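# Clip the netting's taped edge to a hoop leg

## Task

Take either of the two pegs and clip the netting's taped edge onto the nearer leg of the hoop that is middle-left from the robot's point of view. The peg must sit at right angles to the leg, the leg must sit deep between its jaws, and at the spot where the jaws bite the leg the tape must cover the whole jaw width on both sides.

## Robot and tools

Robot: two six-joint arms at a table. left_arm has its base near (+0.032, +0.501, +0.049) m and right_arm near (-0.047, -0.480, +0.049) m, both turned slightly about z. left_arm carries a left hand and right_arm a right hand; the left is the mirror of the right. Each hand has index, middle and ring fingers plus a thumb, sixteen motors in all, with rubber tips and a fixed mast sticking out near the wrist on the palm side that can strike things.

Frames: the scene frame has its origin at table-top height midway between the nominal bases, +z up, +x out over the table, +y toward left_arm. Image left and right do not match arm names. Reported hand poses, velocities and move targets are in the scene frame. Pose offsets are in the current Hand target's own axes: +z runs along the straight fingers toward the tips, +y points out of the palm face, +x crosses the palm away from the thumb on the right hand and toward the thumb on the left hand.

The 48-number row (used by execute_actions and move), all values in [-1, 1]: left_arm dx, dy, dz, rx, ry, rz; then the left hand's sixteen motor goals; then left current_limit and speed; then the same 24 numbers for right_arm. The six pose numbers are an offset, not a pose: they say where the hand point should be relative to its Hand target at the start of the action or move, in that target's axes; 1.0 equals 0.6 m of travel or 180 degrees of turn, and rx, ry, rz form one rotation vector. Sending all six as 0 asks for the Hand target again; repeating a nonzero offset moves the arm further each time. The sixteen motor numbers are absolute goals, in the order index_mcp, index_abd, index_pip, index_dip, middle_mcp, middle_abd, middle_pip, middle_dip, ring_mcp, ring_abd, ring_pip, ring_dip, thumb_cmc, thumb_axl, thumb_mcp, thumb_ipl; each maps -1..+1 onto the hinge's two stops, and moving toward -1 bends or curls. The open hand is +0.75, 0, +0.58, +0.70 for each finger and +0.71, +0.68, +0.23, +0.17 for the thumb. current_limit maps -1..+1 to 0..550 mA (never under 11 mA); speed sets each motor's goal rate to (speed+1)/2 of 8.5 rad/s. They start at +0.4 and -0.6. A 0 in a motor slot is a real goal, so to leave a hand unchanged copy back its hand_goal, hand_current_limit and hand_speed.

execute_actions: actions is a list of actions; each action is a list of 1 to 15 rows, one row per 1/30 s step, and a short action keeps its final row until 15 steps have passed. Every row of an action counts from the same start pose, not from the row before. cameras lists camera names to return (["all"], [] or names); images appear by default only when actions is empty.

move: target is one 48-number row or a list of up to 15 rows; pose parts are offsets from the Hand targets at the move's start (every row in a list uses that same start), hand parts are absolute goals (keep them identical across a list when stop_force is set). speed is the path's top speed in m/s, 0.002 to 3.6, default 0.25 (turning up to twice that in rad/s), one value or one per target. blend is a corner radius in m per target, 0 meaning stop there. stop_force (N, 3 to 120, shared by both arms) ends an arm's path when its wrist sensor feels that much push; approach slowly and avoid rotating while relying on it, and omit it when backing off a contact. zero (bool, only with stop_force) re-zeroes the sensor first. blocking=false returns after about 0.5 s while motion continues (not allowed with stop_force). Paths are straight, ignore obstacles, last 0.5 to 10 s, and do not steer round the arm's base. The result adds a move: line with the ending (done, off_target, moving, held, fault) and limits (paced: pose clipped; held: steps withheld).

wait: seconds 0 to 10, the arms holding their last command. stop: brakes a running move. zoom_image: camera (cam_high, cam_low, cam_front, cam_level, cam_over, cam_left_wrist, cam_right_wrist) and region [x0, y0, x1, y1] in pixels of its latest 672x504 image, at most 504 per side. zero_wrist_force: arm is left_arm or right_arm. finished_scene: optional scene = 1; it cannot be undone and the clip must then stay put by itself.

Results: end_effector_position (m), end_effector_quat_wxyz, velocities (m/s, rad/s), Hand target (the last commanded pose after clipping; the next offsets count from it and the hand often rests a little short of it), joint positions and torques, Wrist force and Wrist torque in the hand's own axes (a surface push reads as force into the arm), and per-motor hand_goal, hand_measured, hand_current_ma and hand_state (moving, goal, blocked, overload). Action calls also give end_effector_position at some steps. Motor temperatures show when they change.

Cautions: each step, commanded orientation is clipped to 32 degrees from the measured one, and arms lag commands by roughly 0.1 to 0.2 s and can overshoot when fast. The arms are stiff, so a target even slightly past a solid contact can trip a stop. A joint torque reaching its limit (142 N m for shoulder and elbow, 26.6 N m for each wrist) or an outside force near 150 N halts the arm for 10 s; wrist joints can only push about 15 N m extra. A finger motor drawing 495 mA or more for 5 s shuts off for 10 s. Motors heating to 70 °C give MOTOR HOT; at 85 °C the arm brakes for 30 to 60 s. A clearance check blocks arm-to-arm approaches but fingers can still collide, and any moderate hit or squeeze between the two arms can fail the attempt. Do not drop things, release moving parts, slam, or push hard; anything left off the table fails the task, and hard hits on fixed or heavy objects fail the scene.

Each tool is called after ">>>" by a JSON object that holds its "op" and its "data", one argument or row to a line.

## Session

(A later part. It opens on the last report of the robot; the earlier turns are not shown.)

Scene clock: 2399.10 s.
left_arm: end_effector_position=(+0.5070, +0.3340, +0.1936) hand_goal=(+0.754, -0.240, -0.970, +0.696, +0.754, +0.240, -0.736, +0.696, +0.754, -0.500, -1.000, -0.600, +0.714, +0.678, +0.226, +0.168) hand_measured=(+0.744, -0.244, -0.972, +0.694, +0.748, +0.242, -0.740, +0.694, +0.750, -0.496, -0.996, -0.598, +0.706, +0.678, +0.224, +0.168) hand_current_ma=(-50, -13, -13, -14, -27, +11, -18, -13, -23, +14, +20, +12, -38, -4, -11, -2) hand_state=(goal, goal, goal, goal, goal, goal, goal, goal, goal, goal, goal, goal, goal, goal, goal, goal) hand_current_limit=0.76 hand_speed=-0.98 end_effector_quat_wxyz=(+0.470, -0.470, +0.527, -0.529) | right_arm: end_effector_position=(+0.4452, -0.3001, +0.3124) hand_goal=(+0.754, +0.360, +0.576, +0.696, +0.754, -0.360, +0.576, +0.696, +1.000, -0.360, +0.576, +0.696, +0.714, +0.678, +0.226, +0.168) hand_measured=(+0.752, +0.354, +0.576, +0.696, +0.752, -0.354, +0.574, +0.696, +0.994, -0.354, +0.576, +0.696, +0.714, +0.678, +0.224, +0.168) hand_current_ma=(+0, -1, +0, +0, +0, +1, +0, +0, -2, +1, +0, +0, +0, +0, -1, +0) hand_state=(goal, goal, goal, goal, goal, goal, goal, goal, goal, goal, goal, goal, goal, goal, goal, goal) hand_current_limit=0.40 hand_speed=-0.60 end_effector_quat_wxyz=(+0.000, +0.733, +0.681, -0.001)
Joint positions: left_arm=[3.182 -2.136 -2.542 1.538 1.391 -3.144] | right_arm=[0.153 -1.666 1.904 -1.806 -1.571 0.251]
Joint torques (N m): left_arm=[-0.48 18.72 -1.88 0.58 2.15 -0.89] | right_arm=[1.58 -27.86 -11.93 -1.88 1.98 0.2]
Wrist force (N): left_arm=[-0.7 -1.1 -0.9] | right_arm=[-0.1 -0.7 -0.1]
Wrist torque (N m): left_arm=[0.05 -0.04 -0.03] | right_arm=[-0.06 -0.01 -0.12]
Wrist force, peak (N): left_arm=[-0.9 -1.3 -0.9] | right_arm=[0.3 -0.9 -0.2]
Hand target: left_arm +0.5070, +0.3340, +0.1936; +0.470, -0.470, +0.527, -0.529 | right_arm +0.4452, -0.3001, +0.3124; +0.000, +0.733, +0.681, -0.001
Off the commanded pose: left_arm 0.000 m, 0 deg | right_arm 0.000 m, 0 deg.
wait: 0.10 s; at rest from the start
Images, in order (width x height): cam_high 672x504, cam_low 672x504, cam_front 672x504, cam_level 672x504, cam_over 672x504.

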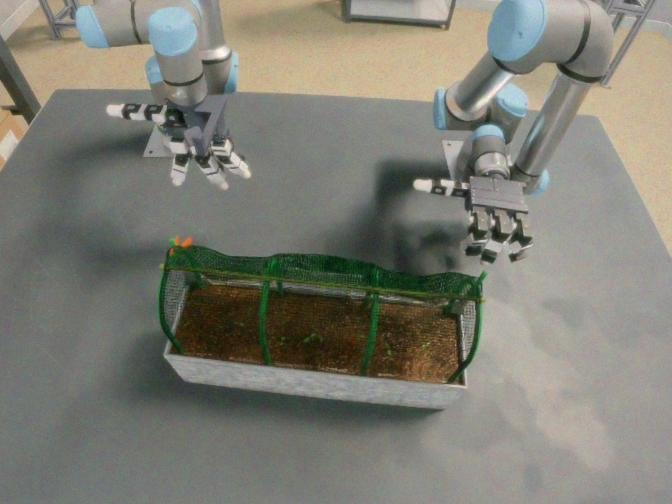

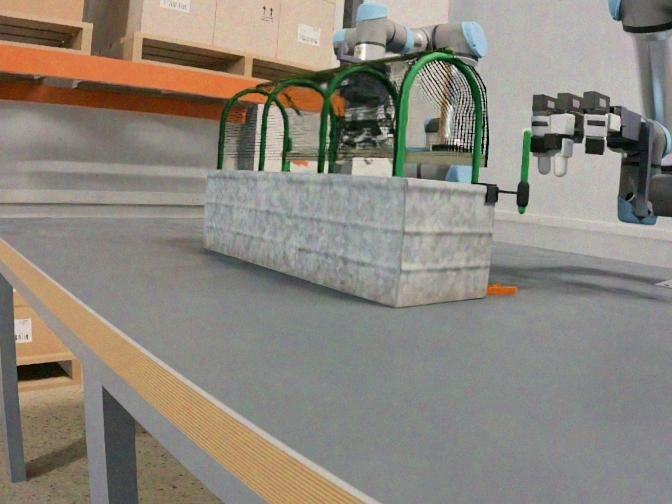

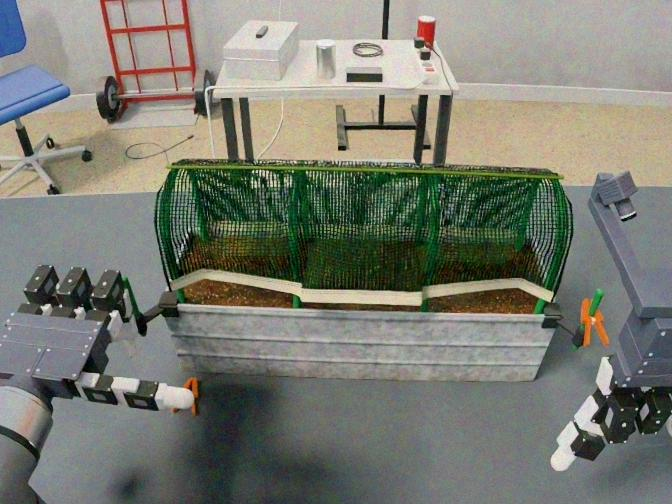

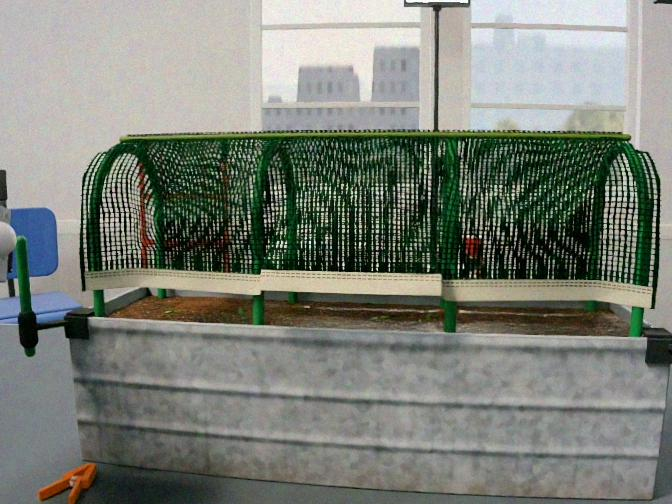

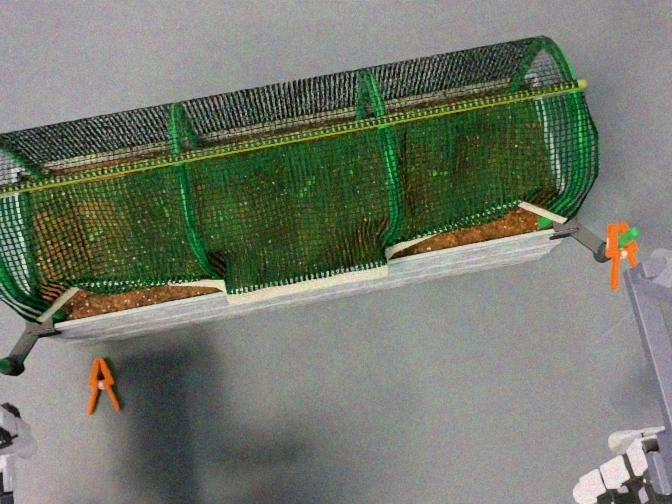

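>>> {"op": "move", "data": {
  "target": [
    [0,-0.15,-0.1,0,0,0,0.754,0,-0.737,0.696,0.754,0,-0.737,0.696,0.754,-0.3,-1,-0.6,0.714,0.678,0.226,0.168,0.4,-0.6,0.0007,0,0.1865,0,0,0,0.754,-0.2,-0.737,0.696,0.754,0.2,-0.737,0.696,1.0,-0.36,0.576,0.696,0.714,0.678,0.226,0.168,0.4,-0.6],
    [-0.2815,-0.2008,-0.5132,-0.4915,0.065,0.1651,0.754,0,-0.737,0.696,0.754,0,-0.737,0.696,0.754,-0.3,-1,-0.6,0.714,0.678,0.226,0.168,0.4,-0.6,0.0005,0.1267,0.1865,0,0,0,0.754,-0.2,-0.737,0.696,0.754,0.2,-0.737,0.696,1.0,-0.36,0.576,0.696,0.714,0.678,0.226,0.168,0.4,-0.6]
  ],
  "speed": 0.12,
  "blend": 0.01,
  "cameras": ["all"]
}}

>>> {"op": "zoom_image", "data": {
  "camera": "cam_right_wrist",
  "region": [260, 0, 450, 180]
}}

>>> {"op": "zoom_image", "data": {
  "camera": "cam_low",
  "region": [260, 120, 340, 200]
}}

>>> {"op": "zoom_image", "data": {
  "camera": "cam_front",
  "region": [560, 270, 672, 400]
}}

Scene clock: 2619.50 s.
left_arm: end_effector_position=(+0.2207, +0.5375, +0.3133) hand_goal=(+0.754, +0.000, -0.736, +0.696, +0.754, +0.000, -0.736, +0.696, +0.754, -0.300, -1.000, -0.600, +0.714, +0.678, +0.226, +0.168) hand_measured=(+0.754, -0.002, -0.736, +0.694, +0.754, +0.004, -0.736, +0.694, +0.752, -0.302, -0.996, -0.598, +0.712, +0.678, +0.224, +0.168) hand_current_ma=(-4, -11, -1, -13, -4, +13, -1, -11, -7, -12, +20, +11, -12, -4, -12, -2) hand_state=(goal, goal, goal, goal, goal, goal, goal, goal, goal, goal, goal, goal, goal, goal, goal, goal) hand_current_limit=0.40 hand_speed=-0.60 end_effector_quat_wxyz=(+0.071, -0.474, +0.875, +0.068) | right_arm: end_effector_position=(+0.5208, -0.3055, +0.2003) hand_goal=(+0.754, -0.200, -0.736, +0.696, +0.754, +0.200, -0.736, +0.696, +1.000, -0.360, +0.576, +0.696, +0.714, +0.678, +0.226, +0.168) hand_measured=(+0.754, -0.196, -0.728, +0.696, +0.752, +0.196, -0.728, +0.696, +0.994, -0.354, +0.576, +0.696, +0.714, +0.678, +0.224, +0.168) hand_current_ma=(+0, +0, +2, +0, +0, -1, +2, +0, -2, +1, +0, +0, +0, +0, -1, +0) hand_state=(goal, goal, goal, goal, goal, goal, goal, goal, goal, goal, goal, goal, goal, goal, goal, goal) hand_current_limit=0.40 hand_speed=-0.60 end_effector_quat_wxyz=(+0.000, +0.733, +0.681, -0.001)
Joint positions: left_arm=[3.526 -0.891 -2.293 -1.397 1.718 -2.145] | right_arm=[0.117 -1.4 1.935 -2.104 -1.572 0.215]
Joint torques (N m): left_arm=[7.34 -13.12 23.61 0.95 2.95 1.39] | right_arm=[-7.43 -18.17 -32.32 -1.23 -1.31 -1.27]
Wrist force (N): left_arm=[0.2 0.1 0.0] | right_arm=[-0.1 -1.0 -0.3]
Wrist torque (N m): left_arm=[0.05 -0.05 -0.05] | right_arm=[-0.09 -0.02 0.08]
Wrist force, peak (N): left_arm=[-0.9 -1.4 -1.1] | right_arm=[0.1 -1.0 -0.6]
Hand target: left_arm +0.2206, +0.5376, +0.3133; +0.071, -0.474, +0.875, +0.068 | right_arm +0.5208, -0.3055, +0.2003; +0.000, +0.733, +0.681, -0.001
Off the commanded pose: left_arm 0.000 m, 0 deg | right_arm 0.000 m, 0 deg.
move: done
camera_calibration:
cam_left_wrist: T_world_to_cam=[[0.95405, 0.290262, 0.0744097, -0.418688], [0.176528, -0.7451, 0.643168, 0.112347], [0.24213, -0.600478, -0.762102, 0.628169], [0, 0, 0, 1]] pos_world=[0.227518, 0.582441, 0.437626]
cam_right_wrist: T_world_to_cam=[[0.569154, -0.82159, -0.0324472, -0.506738], [-0.540275, -0.403439, 0.738471, -0.0391174], [-0.619811, -0.402774, -0.673504, 0.463479], [0, 0, 0, 1]] pos_world=[0.554547, -0.245436, 0.3246]

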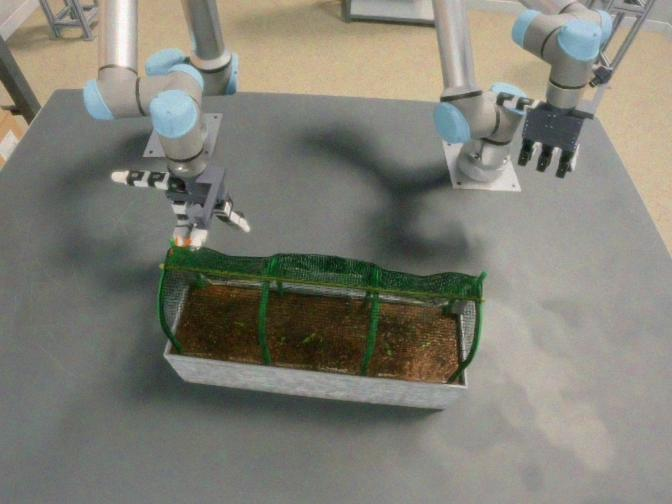

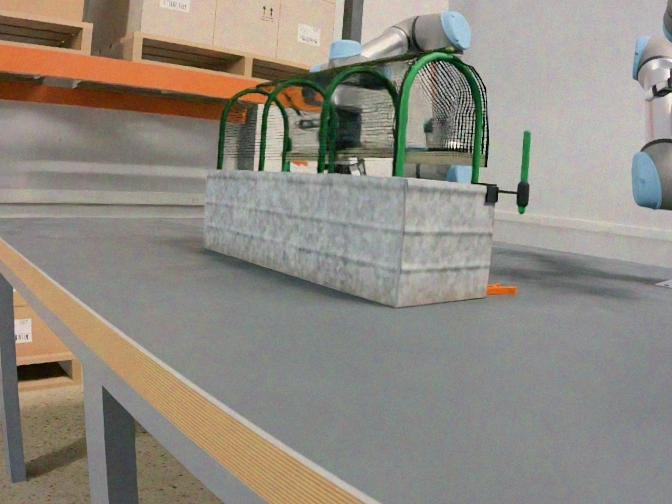

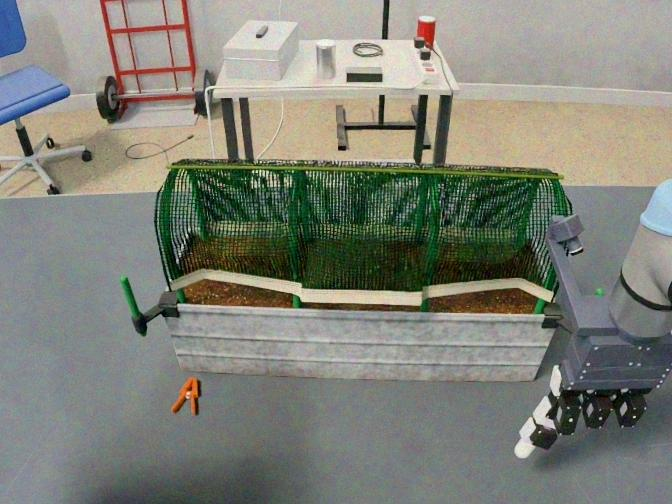

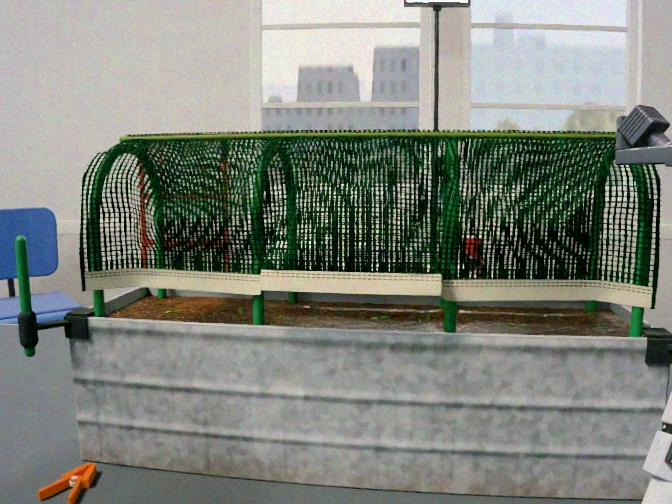

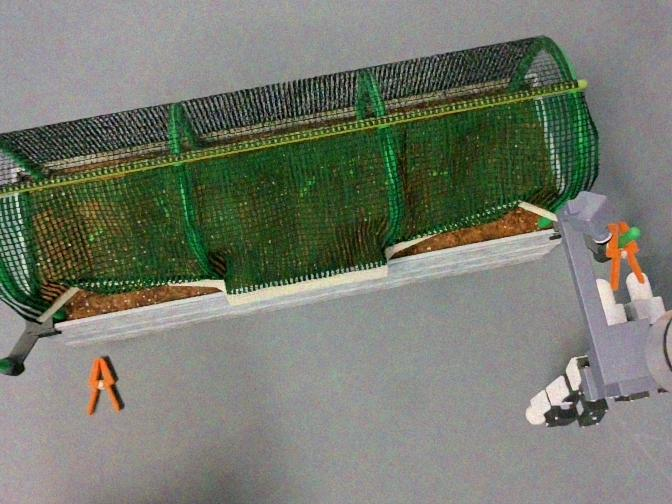

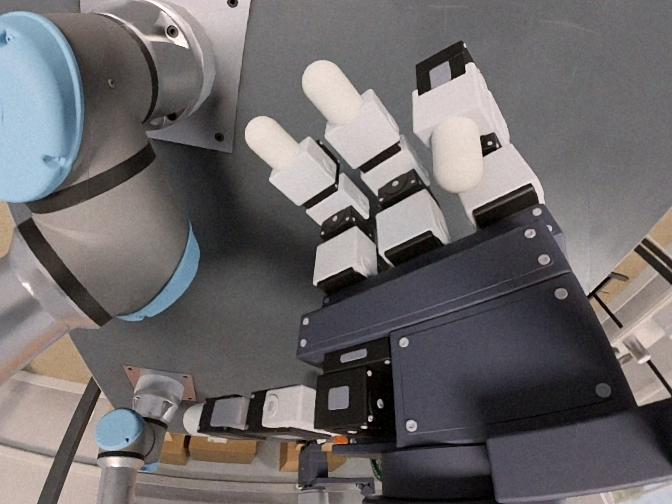

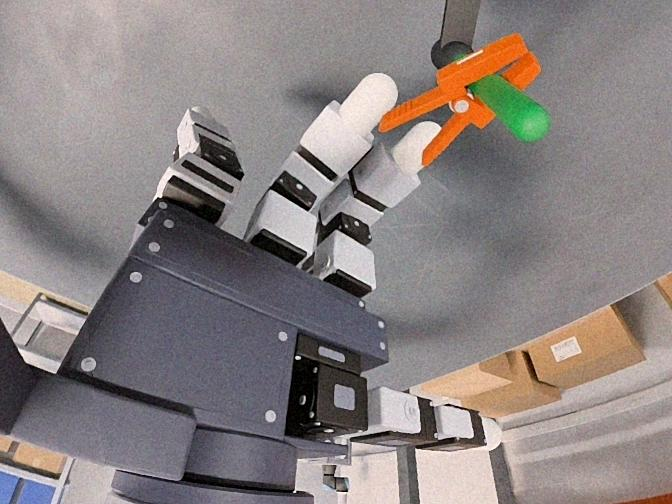

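Scaled by 2.653 from the camera's 672x504 image, which has a finer 960x720 frame.

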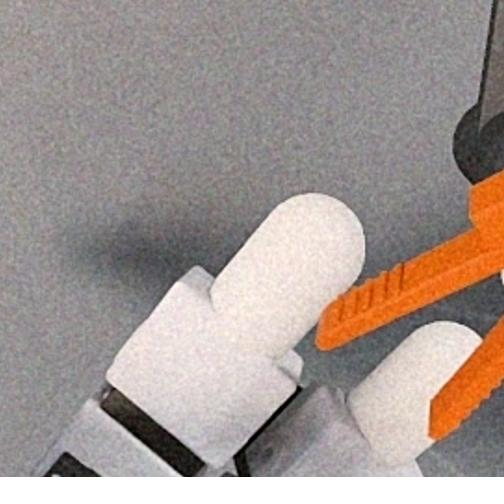

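Scaled by 6.300 from the camera's 672x504 image, which has a finer 960x720 frame.

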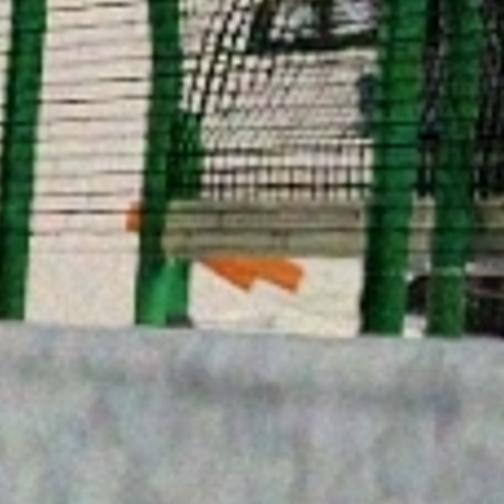

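Scaled by 3.877 from the camera's 672x504 image, which has a finer 960x720 frame.

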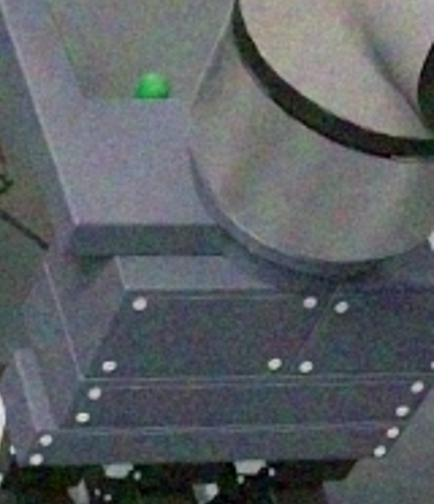

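>>> {"op": "execute_actions", "data": {
  "actions": []
}}

Scene clock: 2663.30 s.
left_arm: end_effector_position=(+0.2206, +0.5376, +0.3133) hand_goal=(+0.754, +0.000, -0.736, +0.696, +0.754, +0.000, -0.736, +0.696, +0.754, -0.300, -1.000, -0.600, +0.714, +0.678, +0.226, +0.168) hand_measured=(+0.754, -0.002, -0.736, +0.694, +0.754, +0.004, -0.736, +0.694, +0.752, -0.302, -0.996, -0.598, +0.712, +0.678, +0.224, +0.168) hand_current_ma=(-4, -11, -1, -13, -4, +13, -1, -11, -7, -12, +20, +11, -12, -4, -12, -2) hand_state=(goal, goal, goal, goal, goal, goal, goal, goal, goal, goal, goal, goal, goal, goal, goal, goal) hand_current_limit=0.40 hand_speed=-0.60 end_effector_quat_wxyz=(+0.071, -0.474, +0.875, +0.068) | right_arm: end_effector_position=(+0.5208, -0.3055, +0.2003) hand_goal=(+0.754, -0.200, -0.736, +0.696, +0.754, +0.200, -0.736, +0.696, +1.000, -0.360, +0.576, +0.696, +0.714, +0.678, +0.226, +0.168) hand_measured=(+0.754, -0.196, -0.728, +0.696, +0.752, +0.196, -0.728, +0.696, +0.994, -0.354, +0.576, +0.696, +0.714, +0.678, +0.224, +0.168) hand_current_ma=(+0, +0, +2, +0, +0, -1, +2, +0, -2, +1, +0, +0, +0, +0, -1, +0) hand_state=(goal, goal, goal, goal, goal, goal, goal, goal, goal, goal, goal, goal, goal, goal, goal, goal) hand_current_limit=0.40 hand_speed=-0.60 end_effector_quat_wxyz=(+0.000, +0.733, +0.681, -0.001)
Joint positions: left_arm=[3.526 -0.891 -2.293 -1.398 1.719 -2.145] | right_arm=[0.117 -1.4 1.935 -2.104 -1.572 0.215]
Joint velocities: within noise
Joint torques (N m): left_arm=[8.96 -13.09 19.56 0.94 2.99 1.39] | right_arm=[-8.04 -18.21 -31.77 -1.07 -1.37 -1.07]
Motor temperatures (°C): left_arm=[35 34 34 33 37 47] | right_arm=[32 31 40 35 35 41]
Wrist force (N): left_arm=[0.2 -0.2 -0.1] | right_arm=[0.2 -0.8 -0.1]
Wrist torque (N m): left_arm=[0.03 -0.04 -0.05] | right_arm=[-0.08 -0.05 0.11]
Wrist force, peak (N): left_arm=[0.5 0.2 -0.5] | right_arm=[0.1 -1.0 -0.2]
Hand target: left_arm +0.2206, +0.5376, +0.3133; +0.071, -0.474, +0.875, +0.068 | right_arm +0.5208, -0.3055, +0.2003; +0.000, +0.733, +0.681, -0.001
Off the commanded pose: left_arm 0.000 m, 0 deg | right_arm 0.000 m, 0 deg.
camera_calibration:
cam_left_wrist: T_world_to_cam=[[0.954089, 0.290284, 0.0738172, -0.418469], [0.177019, -0.745282, 0.642821, 0.112634], [0.241615, -0.600242, -0.762451, 0.628287], [0, 0, 0, 1]] pos_world=[0.227515, 0.582543, 0.437525]
cam_right_wrist: T_world_to_cam=[[0.569154, -0.82159, -0.0324472, -0.506738], [-0.540275, -0.403439, 0.738471, -0.0391174], [-0.619811, -0.402774, -0.673504, 0.463479], [0, 0, 0, 1]] pos_world=[0.554547, -0.245436, 0.3246]

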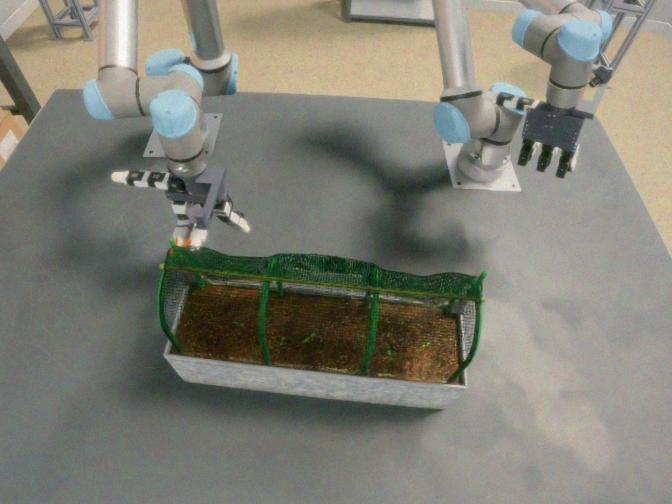

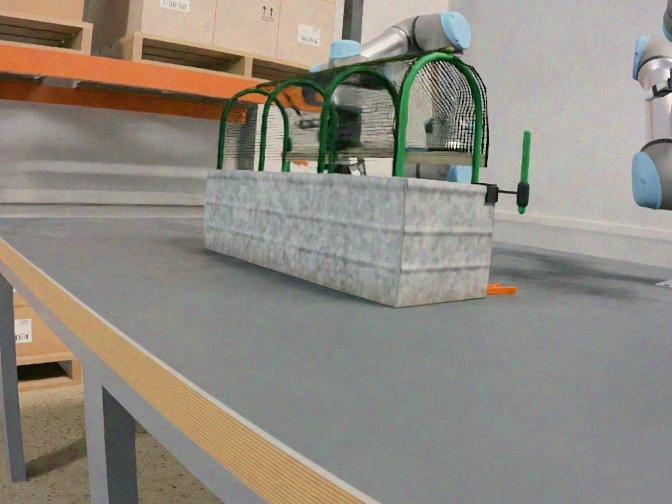

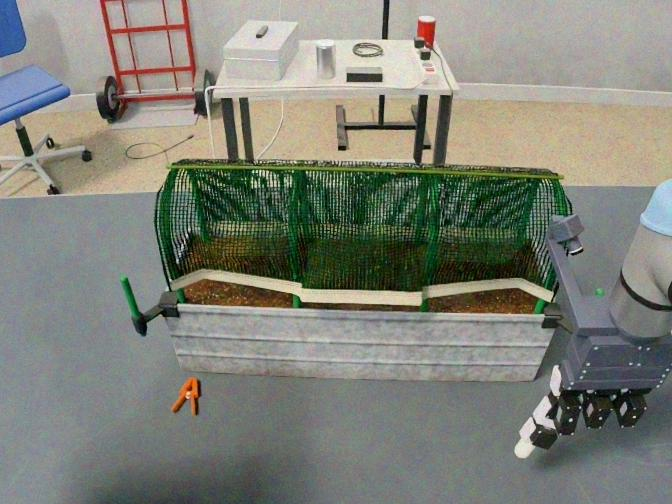

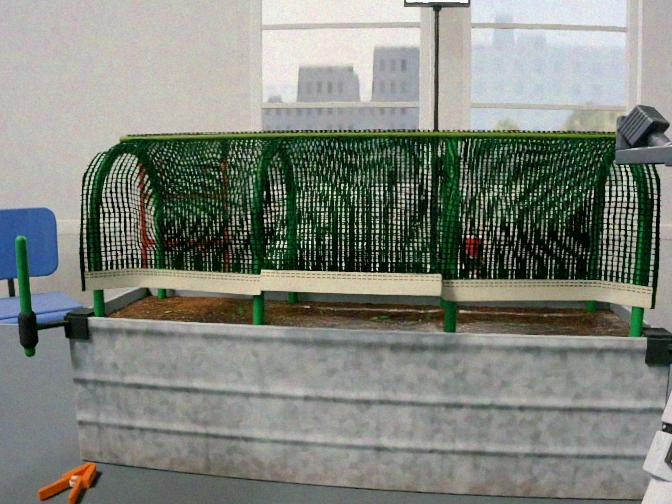

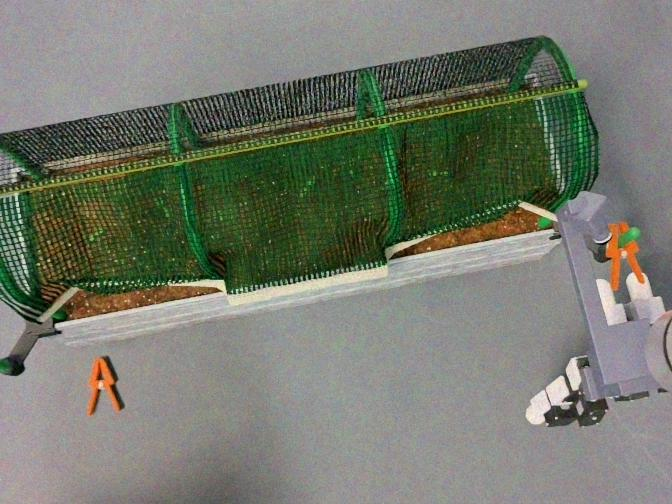

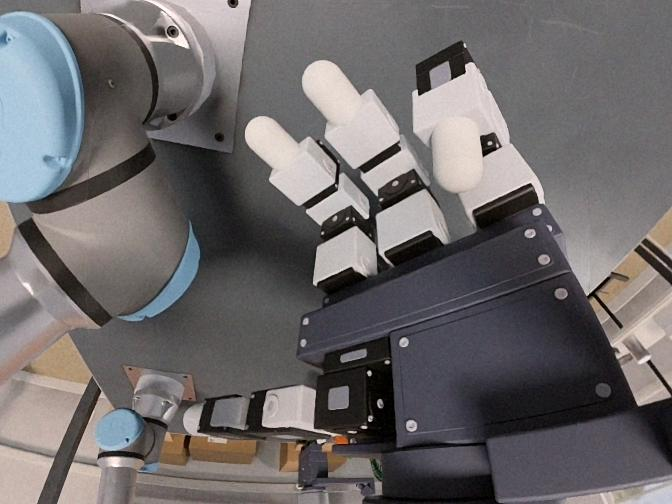

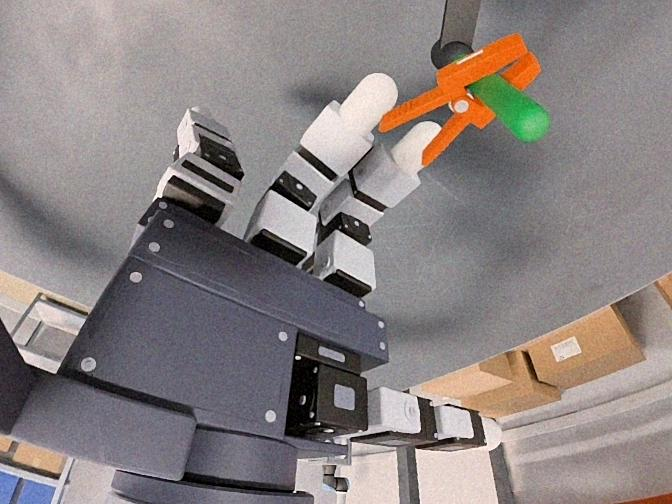

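>>> {"op": "zoom_image", "data": {
  "camera": "cam_right_wrist",
  "region": [280, 0, 580, 240]
}}

>>> {"op": "zoom_image", "data": {
  "camera": "cam_over",
  "region": [540, 180, 672, 360]
}}

>>> {"op": "zoom_image", "data": {
  "camera": "cam_low",
  "region": [200, 100, 440, 240]
}}

Scaled by 1.680 from the camera's 672x504 image, which has a finer 960x720 frame.

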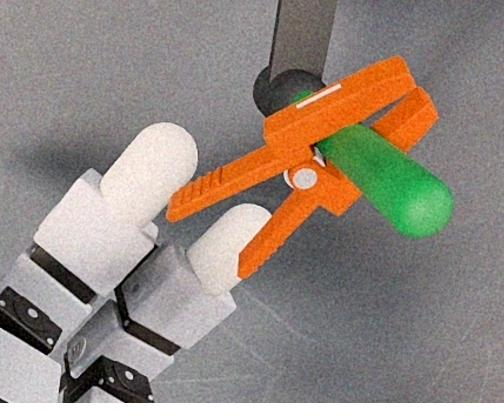

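Scaled by 2.800 from the camera's 672x504 image, which has a finer 960x720 frame.

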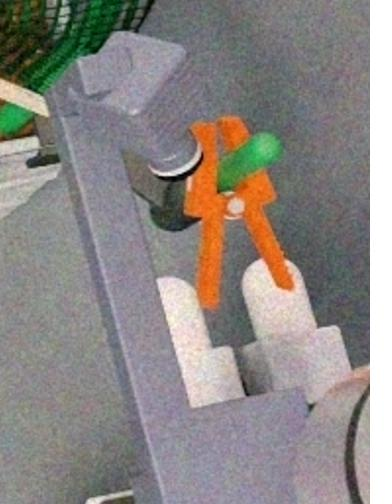

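Scaled by 2.100 from the camera's 672x504 image, which has a finer 960x720 frame.

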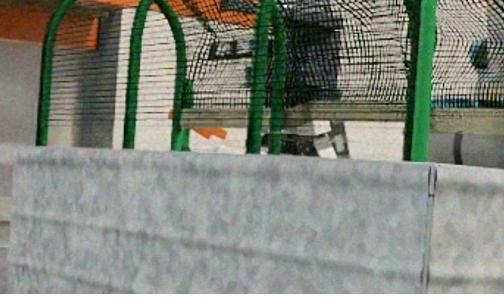

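>>> {"op": "move", "data": {
  "target": [
    [0,0,0,0,0,0, 0.754,0,-0.737,0.696,0.754,0,-0.737,0.696,0.754,-0.3,-1,-0.6,0.714,0.678,0.226,0.168,0.4,-0.6, -0.01167,0.00833,0,0,0,0, 0.754,-0.2,-0.737,0.696,0.754,0.2,-0.737,0.696,1.0,-0.36,0.576,0.696,0.714,0.678,0.226,0.168,0.4,-0.6],
    [0,0,0,0,0,0, 0.754,0,-0.737,0.696,0.754,0,-0.737,0.696,0.754,-0.3,-1,-0.6,0.714,0.678,0.226,0.168,0.4,-0.6, -0.01167,0.00833,-0.0283,0,0,0, 0.754,-0.2,-0.737,0.696,0.754,0.2,-0.737,0.696,1.0,-0.36,0.576,0.696,0.714,0.678,0.226,0.168,0.4,-0.6]
  ],
  "speed": 0.03,
  "cameras": ["cam_right_wrist","cam_over","cam_low"]
}}

>>> {"op": "zoom_image", "data": {
  "camera": "cam_right_wrist",
  "region": [280, 0, 580, 240]
}}

>>> {"op": "zoom_image", "data": {
  "camera": "cam_over",
  "region": [540, 180, 672, 360]
}}

>>> {"op": "zoom_image", "data": {
  "camera": "cam_low",
  "region": [200, 100, 440, 240]
}}

Scene clock: 2700.47 s.
left_arm: end_effector_position=(+0.2206, +0.5376, +0.3133) hand_goal=(+0.754, +0.000, -0.736, +0.696, +0.754, +0.000, -0.736, +0.696, +0.754, -0.300, -1.000, -0.600, +0.714, +0.678, +0.226, +0.168) hand_measured=(+0.754, -0.002, -0.736, +0.694, +0.754, +0.004, -0.736, +0.694, +0.752, -0.302, -0.996, -0.598, +0.712, +0.678, +0.224, +0.168) hand_current_ma=(-4, -11, -1, -13, -4, +13, -1, -11, -7, -12, +20, +11, -12, -4, -12, -2) hand_state=(goal, goal, goal, goal, goal, goal, goal, goal, goal, goal, goal, goal, goal, goal, goal, goal) hand_current_limit=0.40 hand_speed=-0.60 end_effector_quat_wxyz=(+0.071, -0.474, +0.875, +0.068) | right_arm: end_effector_position=(+0.5253, -0.3128, +0.2171) hand_goal=(+0.754, -0.200, -0.736, +0.696, +0.754, +0.200, -0.736, +0.696, +1.000, -0.360, +0.576, +0.696, +0.714, +0.678, +0.226, +0.168) hand_measured=(+0.754, -0.196, -0.728, +0.696, +0.772, +0.196, -0.722, +0.698, +0.994, -0.354, +0.576, +0.696, +0.714, +0.678, +0.224, +0.168) hand_current_ma=(+0, +0, +2, +0, +13, -1, +6, +0, -2, +1, +0, +0, +0, +0, -1, +0) hand_state=(goal, goal, goal, goal, goal, goal, goal, goal, goal, goal, goal, goal, goal, goal, goal, goal) hand_current_limit=0.40 hand_speed=-0.60 end_effector_quat_wxyz=(+0.000, +0.733, +0.681, -0.001)
Joint positions: left_arm=[3.526 -0.891 -2.293 -1.398 1.719 -2.145] | right_arm=[0.101 -1.417 1.907 -2.058 -1.572 0.199]
Joint torques (N m): left_arm=[9.25 -12.08 19.59 1.1 3.02 1.42] | right_arm=[-7.16 -39.6 -33.76 -1.46 -0.78 -1.13]
Wrist force (N): left_arm=[0.5 -0.3 -0.3] | right_arm=[-0.1 -2.0 1.0]
Wrist torque (N m): left_arm=[0.04 -0.08 -0.03] | right_arm=[-0.08 -0.06 0.06]
Wrist force, peak (N): left_arm=[0.1 -0.4 -0.7] | right_arm=[-0.1 -2.0 1.0]
Hand target: left_arm +0.2206, +0.5376, +0.3133; +0.071, -0.474, +0.875, +0.068 | right_arm +0.5253, -0.3128, +0.2173; +0.000, +0.733, +0.681, -0.001
Off the commanded pose: left_arm 0.000 m, 0 deg | right_arm 0.000 m, 0 deg.
move: done
camera_calibration:
cam_right_wrist: T_world_to_cam=[[0.569154, -0.82159, -0.0324472, -0.514749], [-0.540275, -0.403439, 0.738471, -0.0521114], [-0.619811, -0.402774, -0.673504, 0.47471], [0, 0, 0, 1]] pos_world=[0.559047, -0.252736, 0.3415]
Images, in order (width x height): cam_low 672x504, cam_over 672x504, cam_right_wrist 672x504.

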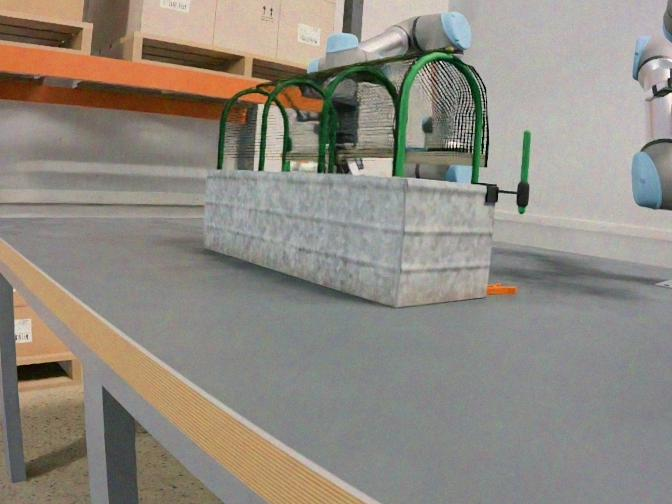

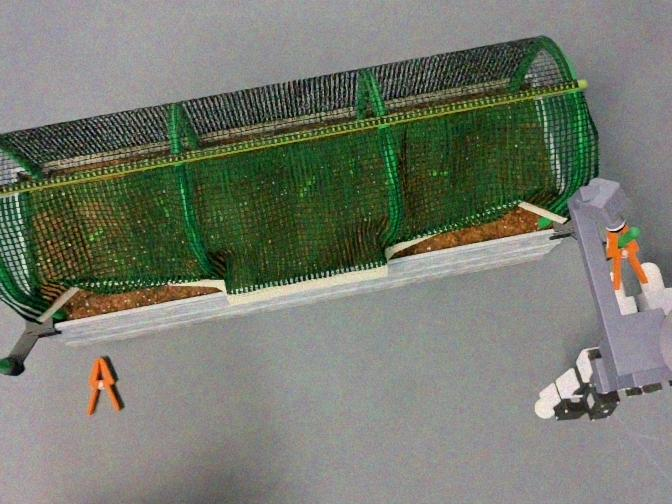

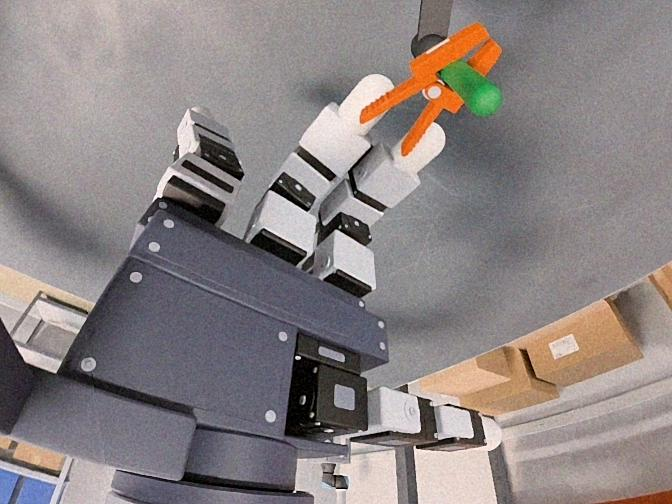

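Scaled by 1.680 from the camera's 672x504 image, which has a finer 960x720 frame.

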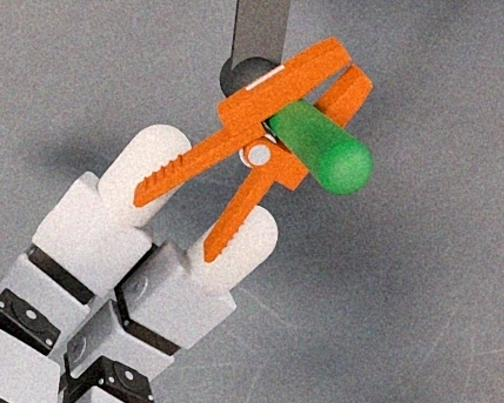

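Scaled by 2.800 from the camera's 672x504 image, which has a finer 960x720 frame.

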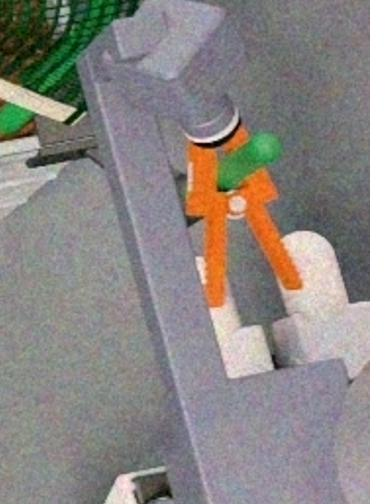

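Scaled by 2.100 from the camera's 672x504 image, which has a finer 960x720 frame.

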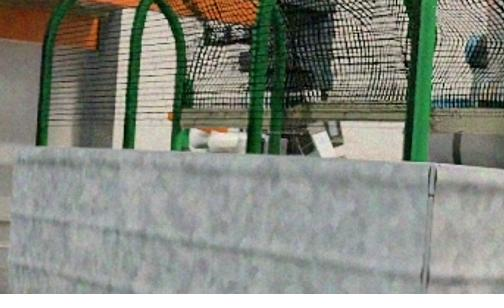

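>>> {"op": "zoom_image", "data": {
  "camera": "cam_low",
  "region": [270, 130, 350, 190]
}}

Scaled by 6.300 from the camera's 672x504 image, which has a finer 960x720 frame.

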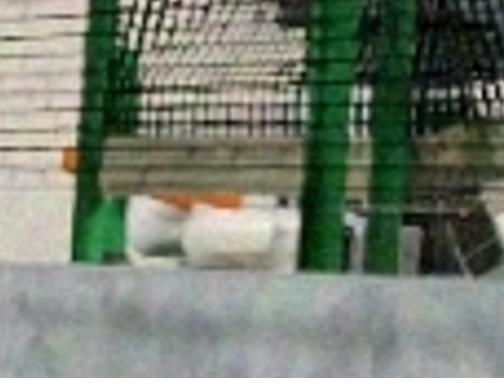

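>>> {"op": "move", "data": {
  "target": [0,0,0,0,0,0, 0.754,0,-0.737,0.696,0.754,0,-0.737,0.696,0.754,-0.3,-1,-0.6,0.714,0.678,0.226,0.168,0.4,-0.6, 0,0,-0.00667,0,0,0, 0.754,-0.2,-0.737,0.696,0.754,0.2,-0.737,0.696,1.0,-0.36,0.576,0.696,0.714,0.678,0.226,0.168,0.4,-0.6],
  "speed": 0.03,
  "cameras": ["cam_right_wrist","cam_over","cam_low"]
}}

>>> {"op": "zoom_image", "data": {
  "camera": "cam_low",
  "region": [270, 130, 350, 190]
}}

>>> {"op": "zoom_image", "data": {
  "camera": "cam_right_wrist",
  "region": [280, 0, 580, 240]
}}

Scene clock: 2726.50 s.
left_arm: end_effector_position=(+0.2206, +0.5376, +0.3133) hand_goal=(+0.754, +0.000, -0.736, +0.696, +0.754, +0.000, -0.736, +0.696, +0.754, -0.300, -1.000, -0.600, +0.714, +0.678, +0.226, +0.168) hand_measured=(+0.754, -0.002, -0.736, +0.694, +0.754, +0.004, -0.736, +0.694, +0.752, -0.302, -0.996, -0.598, +0.712, +0.678, +0.224, +0.168) hand_current_ma=(-4, -11, -1, -13, -4, +13, -1, -11, -7, -12, +20, +11, -12, -4, -12, -2) hand_state=(goal, goal, goal, goal, goal, goal, goal, goal, goal, goal, goal, goal, goal, goal, goal, goal) hand_current_limit=0.40 hand_speed=-0.60 end_effector_quat_wxyz=(+0.071, -0.474, +0.875, +0.068) | right_arm: end_effector_position=(+0.5253, -0.3128, +0.2211) hand_goal=(+0.754, -0.200, -0.736, +0.696, +0.754, +0.200, -0.736, +0.696, +1.000, -0.360, +0.576, +0.696, +0.714, +0.678, +0.226, +0.168) hand_measured=(+0.754, -0.196, -0.728, +0.696, +0.774, +0.196, -0.722, +0.698, +0.994, -0.354, +0.576, +0.696, +0.714, +0.678, +0.224, +0.168) hand_current_ma=(+0, +0, +2, +0, +14, -1, +6, +0, -2, +1, +0, +0, +0, +0, -1, +0) hand_state=(goal, goal, goal, goal, goal, goal, goal, goal, goal, goal, goal, goal, goal, goal, goal, goal) hand_current_limit=0.40 hand_speed=-0.60 end_effector_quat_wxyz=(+0.000, +0.733, +0.681, -0.001)
Joint positions: left_arm=[3.526 -0.891 -2.293 -1.398 1.719 -2.145] | right_arm=[0.101 -1.422 1.901 -2.048 -1.572 0.199]
Joint torques (N m): left_arm=[8.97 -10.24 19.6 1.08 2.94 1.41] | right_arm=[-6.65 -38.12 -33.95 -1.45 1.44 -0.81]
Wrist force (N): left_arm=[0.4 -0.3 -0.5] | right_arm=[0.0 -1.8 0.8]
Wrist torque (N m): left_arm=[0.05 -0.06 -0.02] | right_arm=[-0.09 -0.06 0.06]
Wrist force, peak (N): left_arm=[0.0 0.3 -0.7] | right_arm=[0.0 -2.0 1.3]
Hand target: left_arm +0.2206, +0.5376, +0.3133; +0.071, -0.474, +0.875, +0.068 | right_arm +0.5253, -0.3128, +0.2213; +0.000, +0.733, +0.681, -0.001
Off the commanded pose: left_arm 0.000 m, 0 deg | right_arm 0.000 m, 0 deg.
move: done
camera_calibration:
cam_right_wrist: T_world_to_cam=[[0.569154, -0.82159, -0.0324472, -0.514679], [-0.540275, -0.403439, 0.738471, -0.0549375], [-0.619811, -0.402774, -0.673504, 0.477398], [0, 0, 0, 1]] pos_world=[0.559147, -0.252736, 0.3454]
Images, in order (width x height): cam_low 672x504, cam_over 672x504, cam_right_wrist 672x504.

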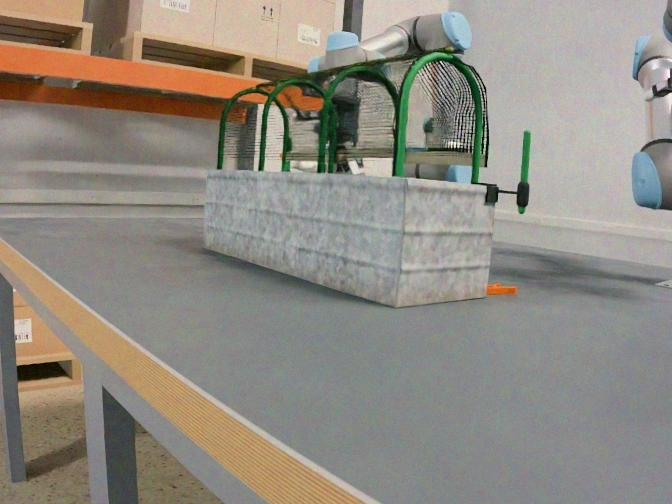

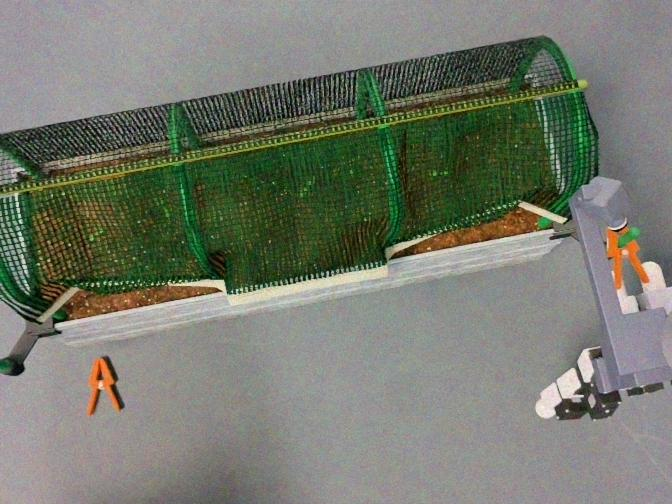

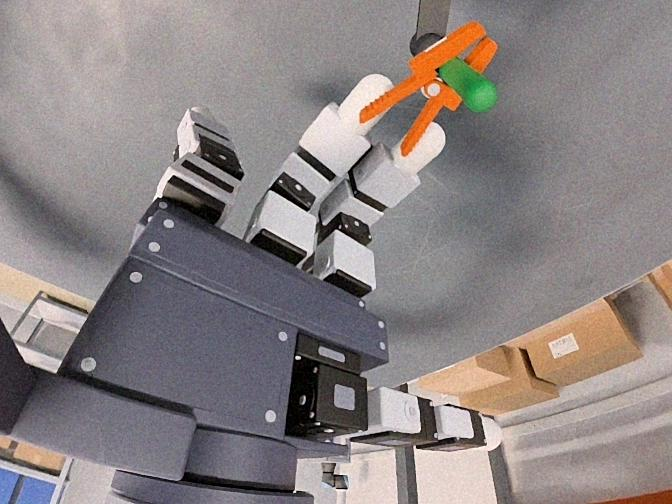

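Scaled by 6.300 from the camera's 672x504 image, which has a finer 960x720 frame.

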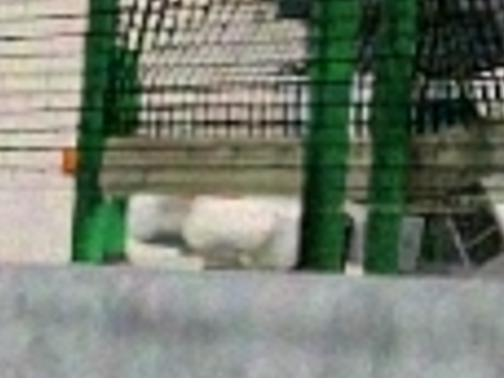

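Scaled by 1.680 from the camera's 672x504 image, which has a finer 960x720 frame.

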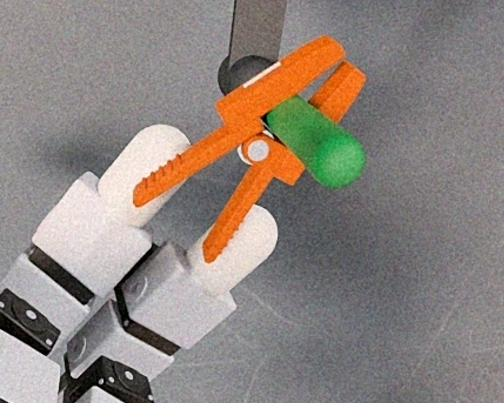

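>>> {"op": "zoom_image", "data": {
  "camera": "cam_low",
  "region": [480, 120, 560, 220]
}}

Scaled by 5.040 from the camera's 672x504 image, which has a finer 960x720 frame.

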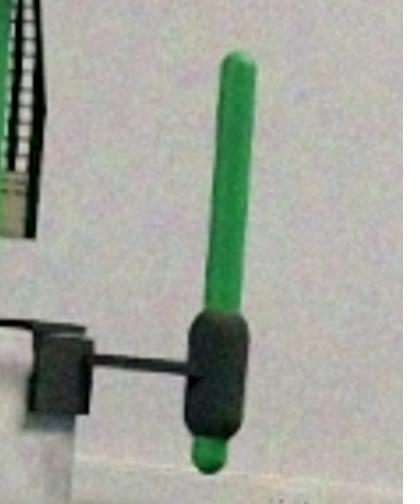

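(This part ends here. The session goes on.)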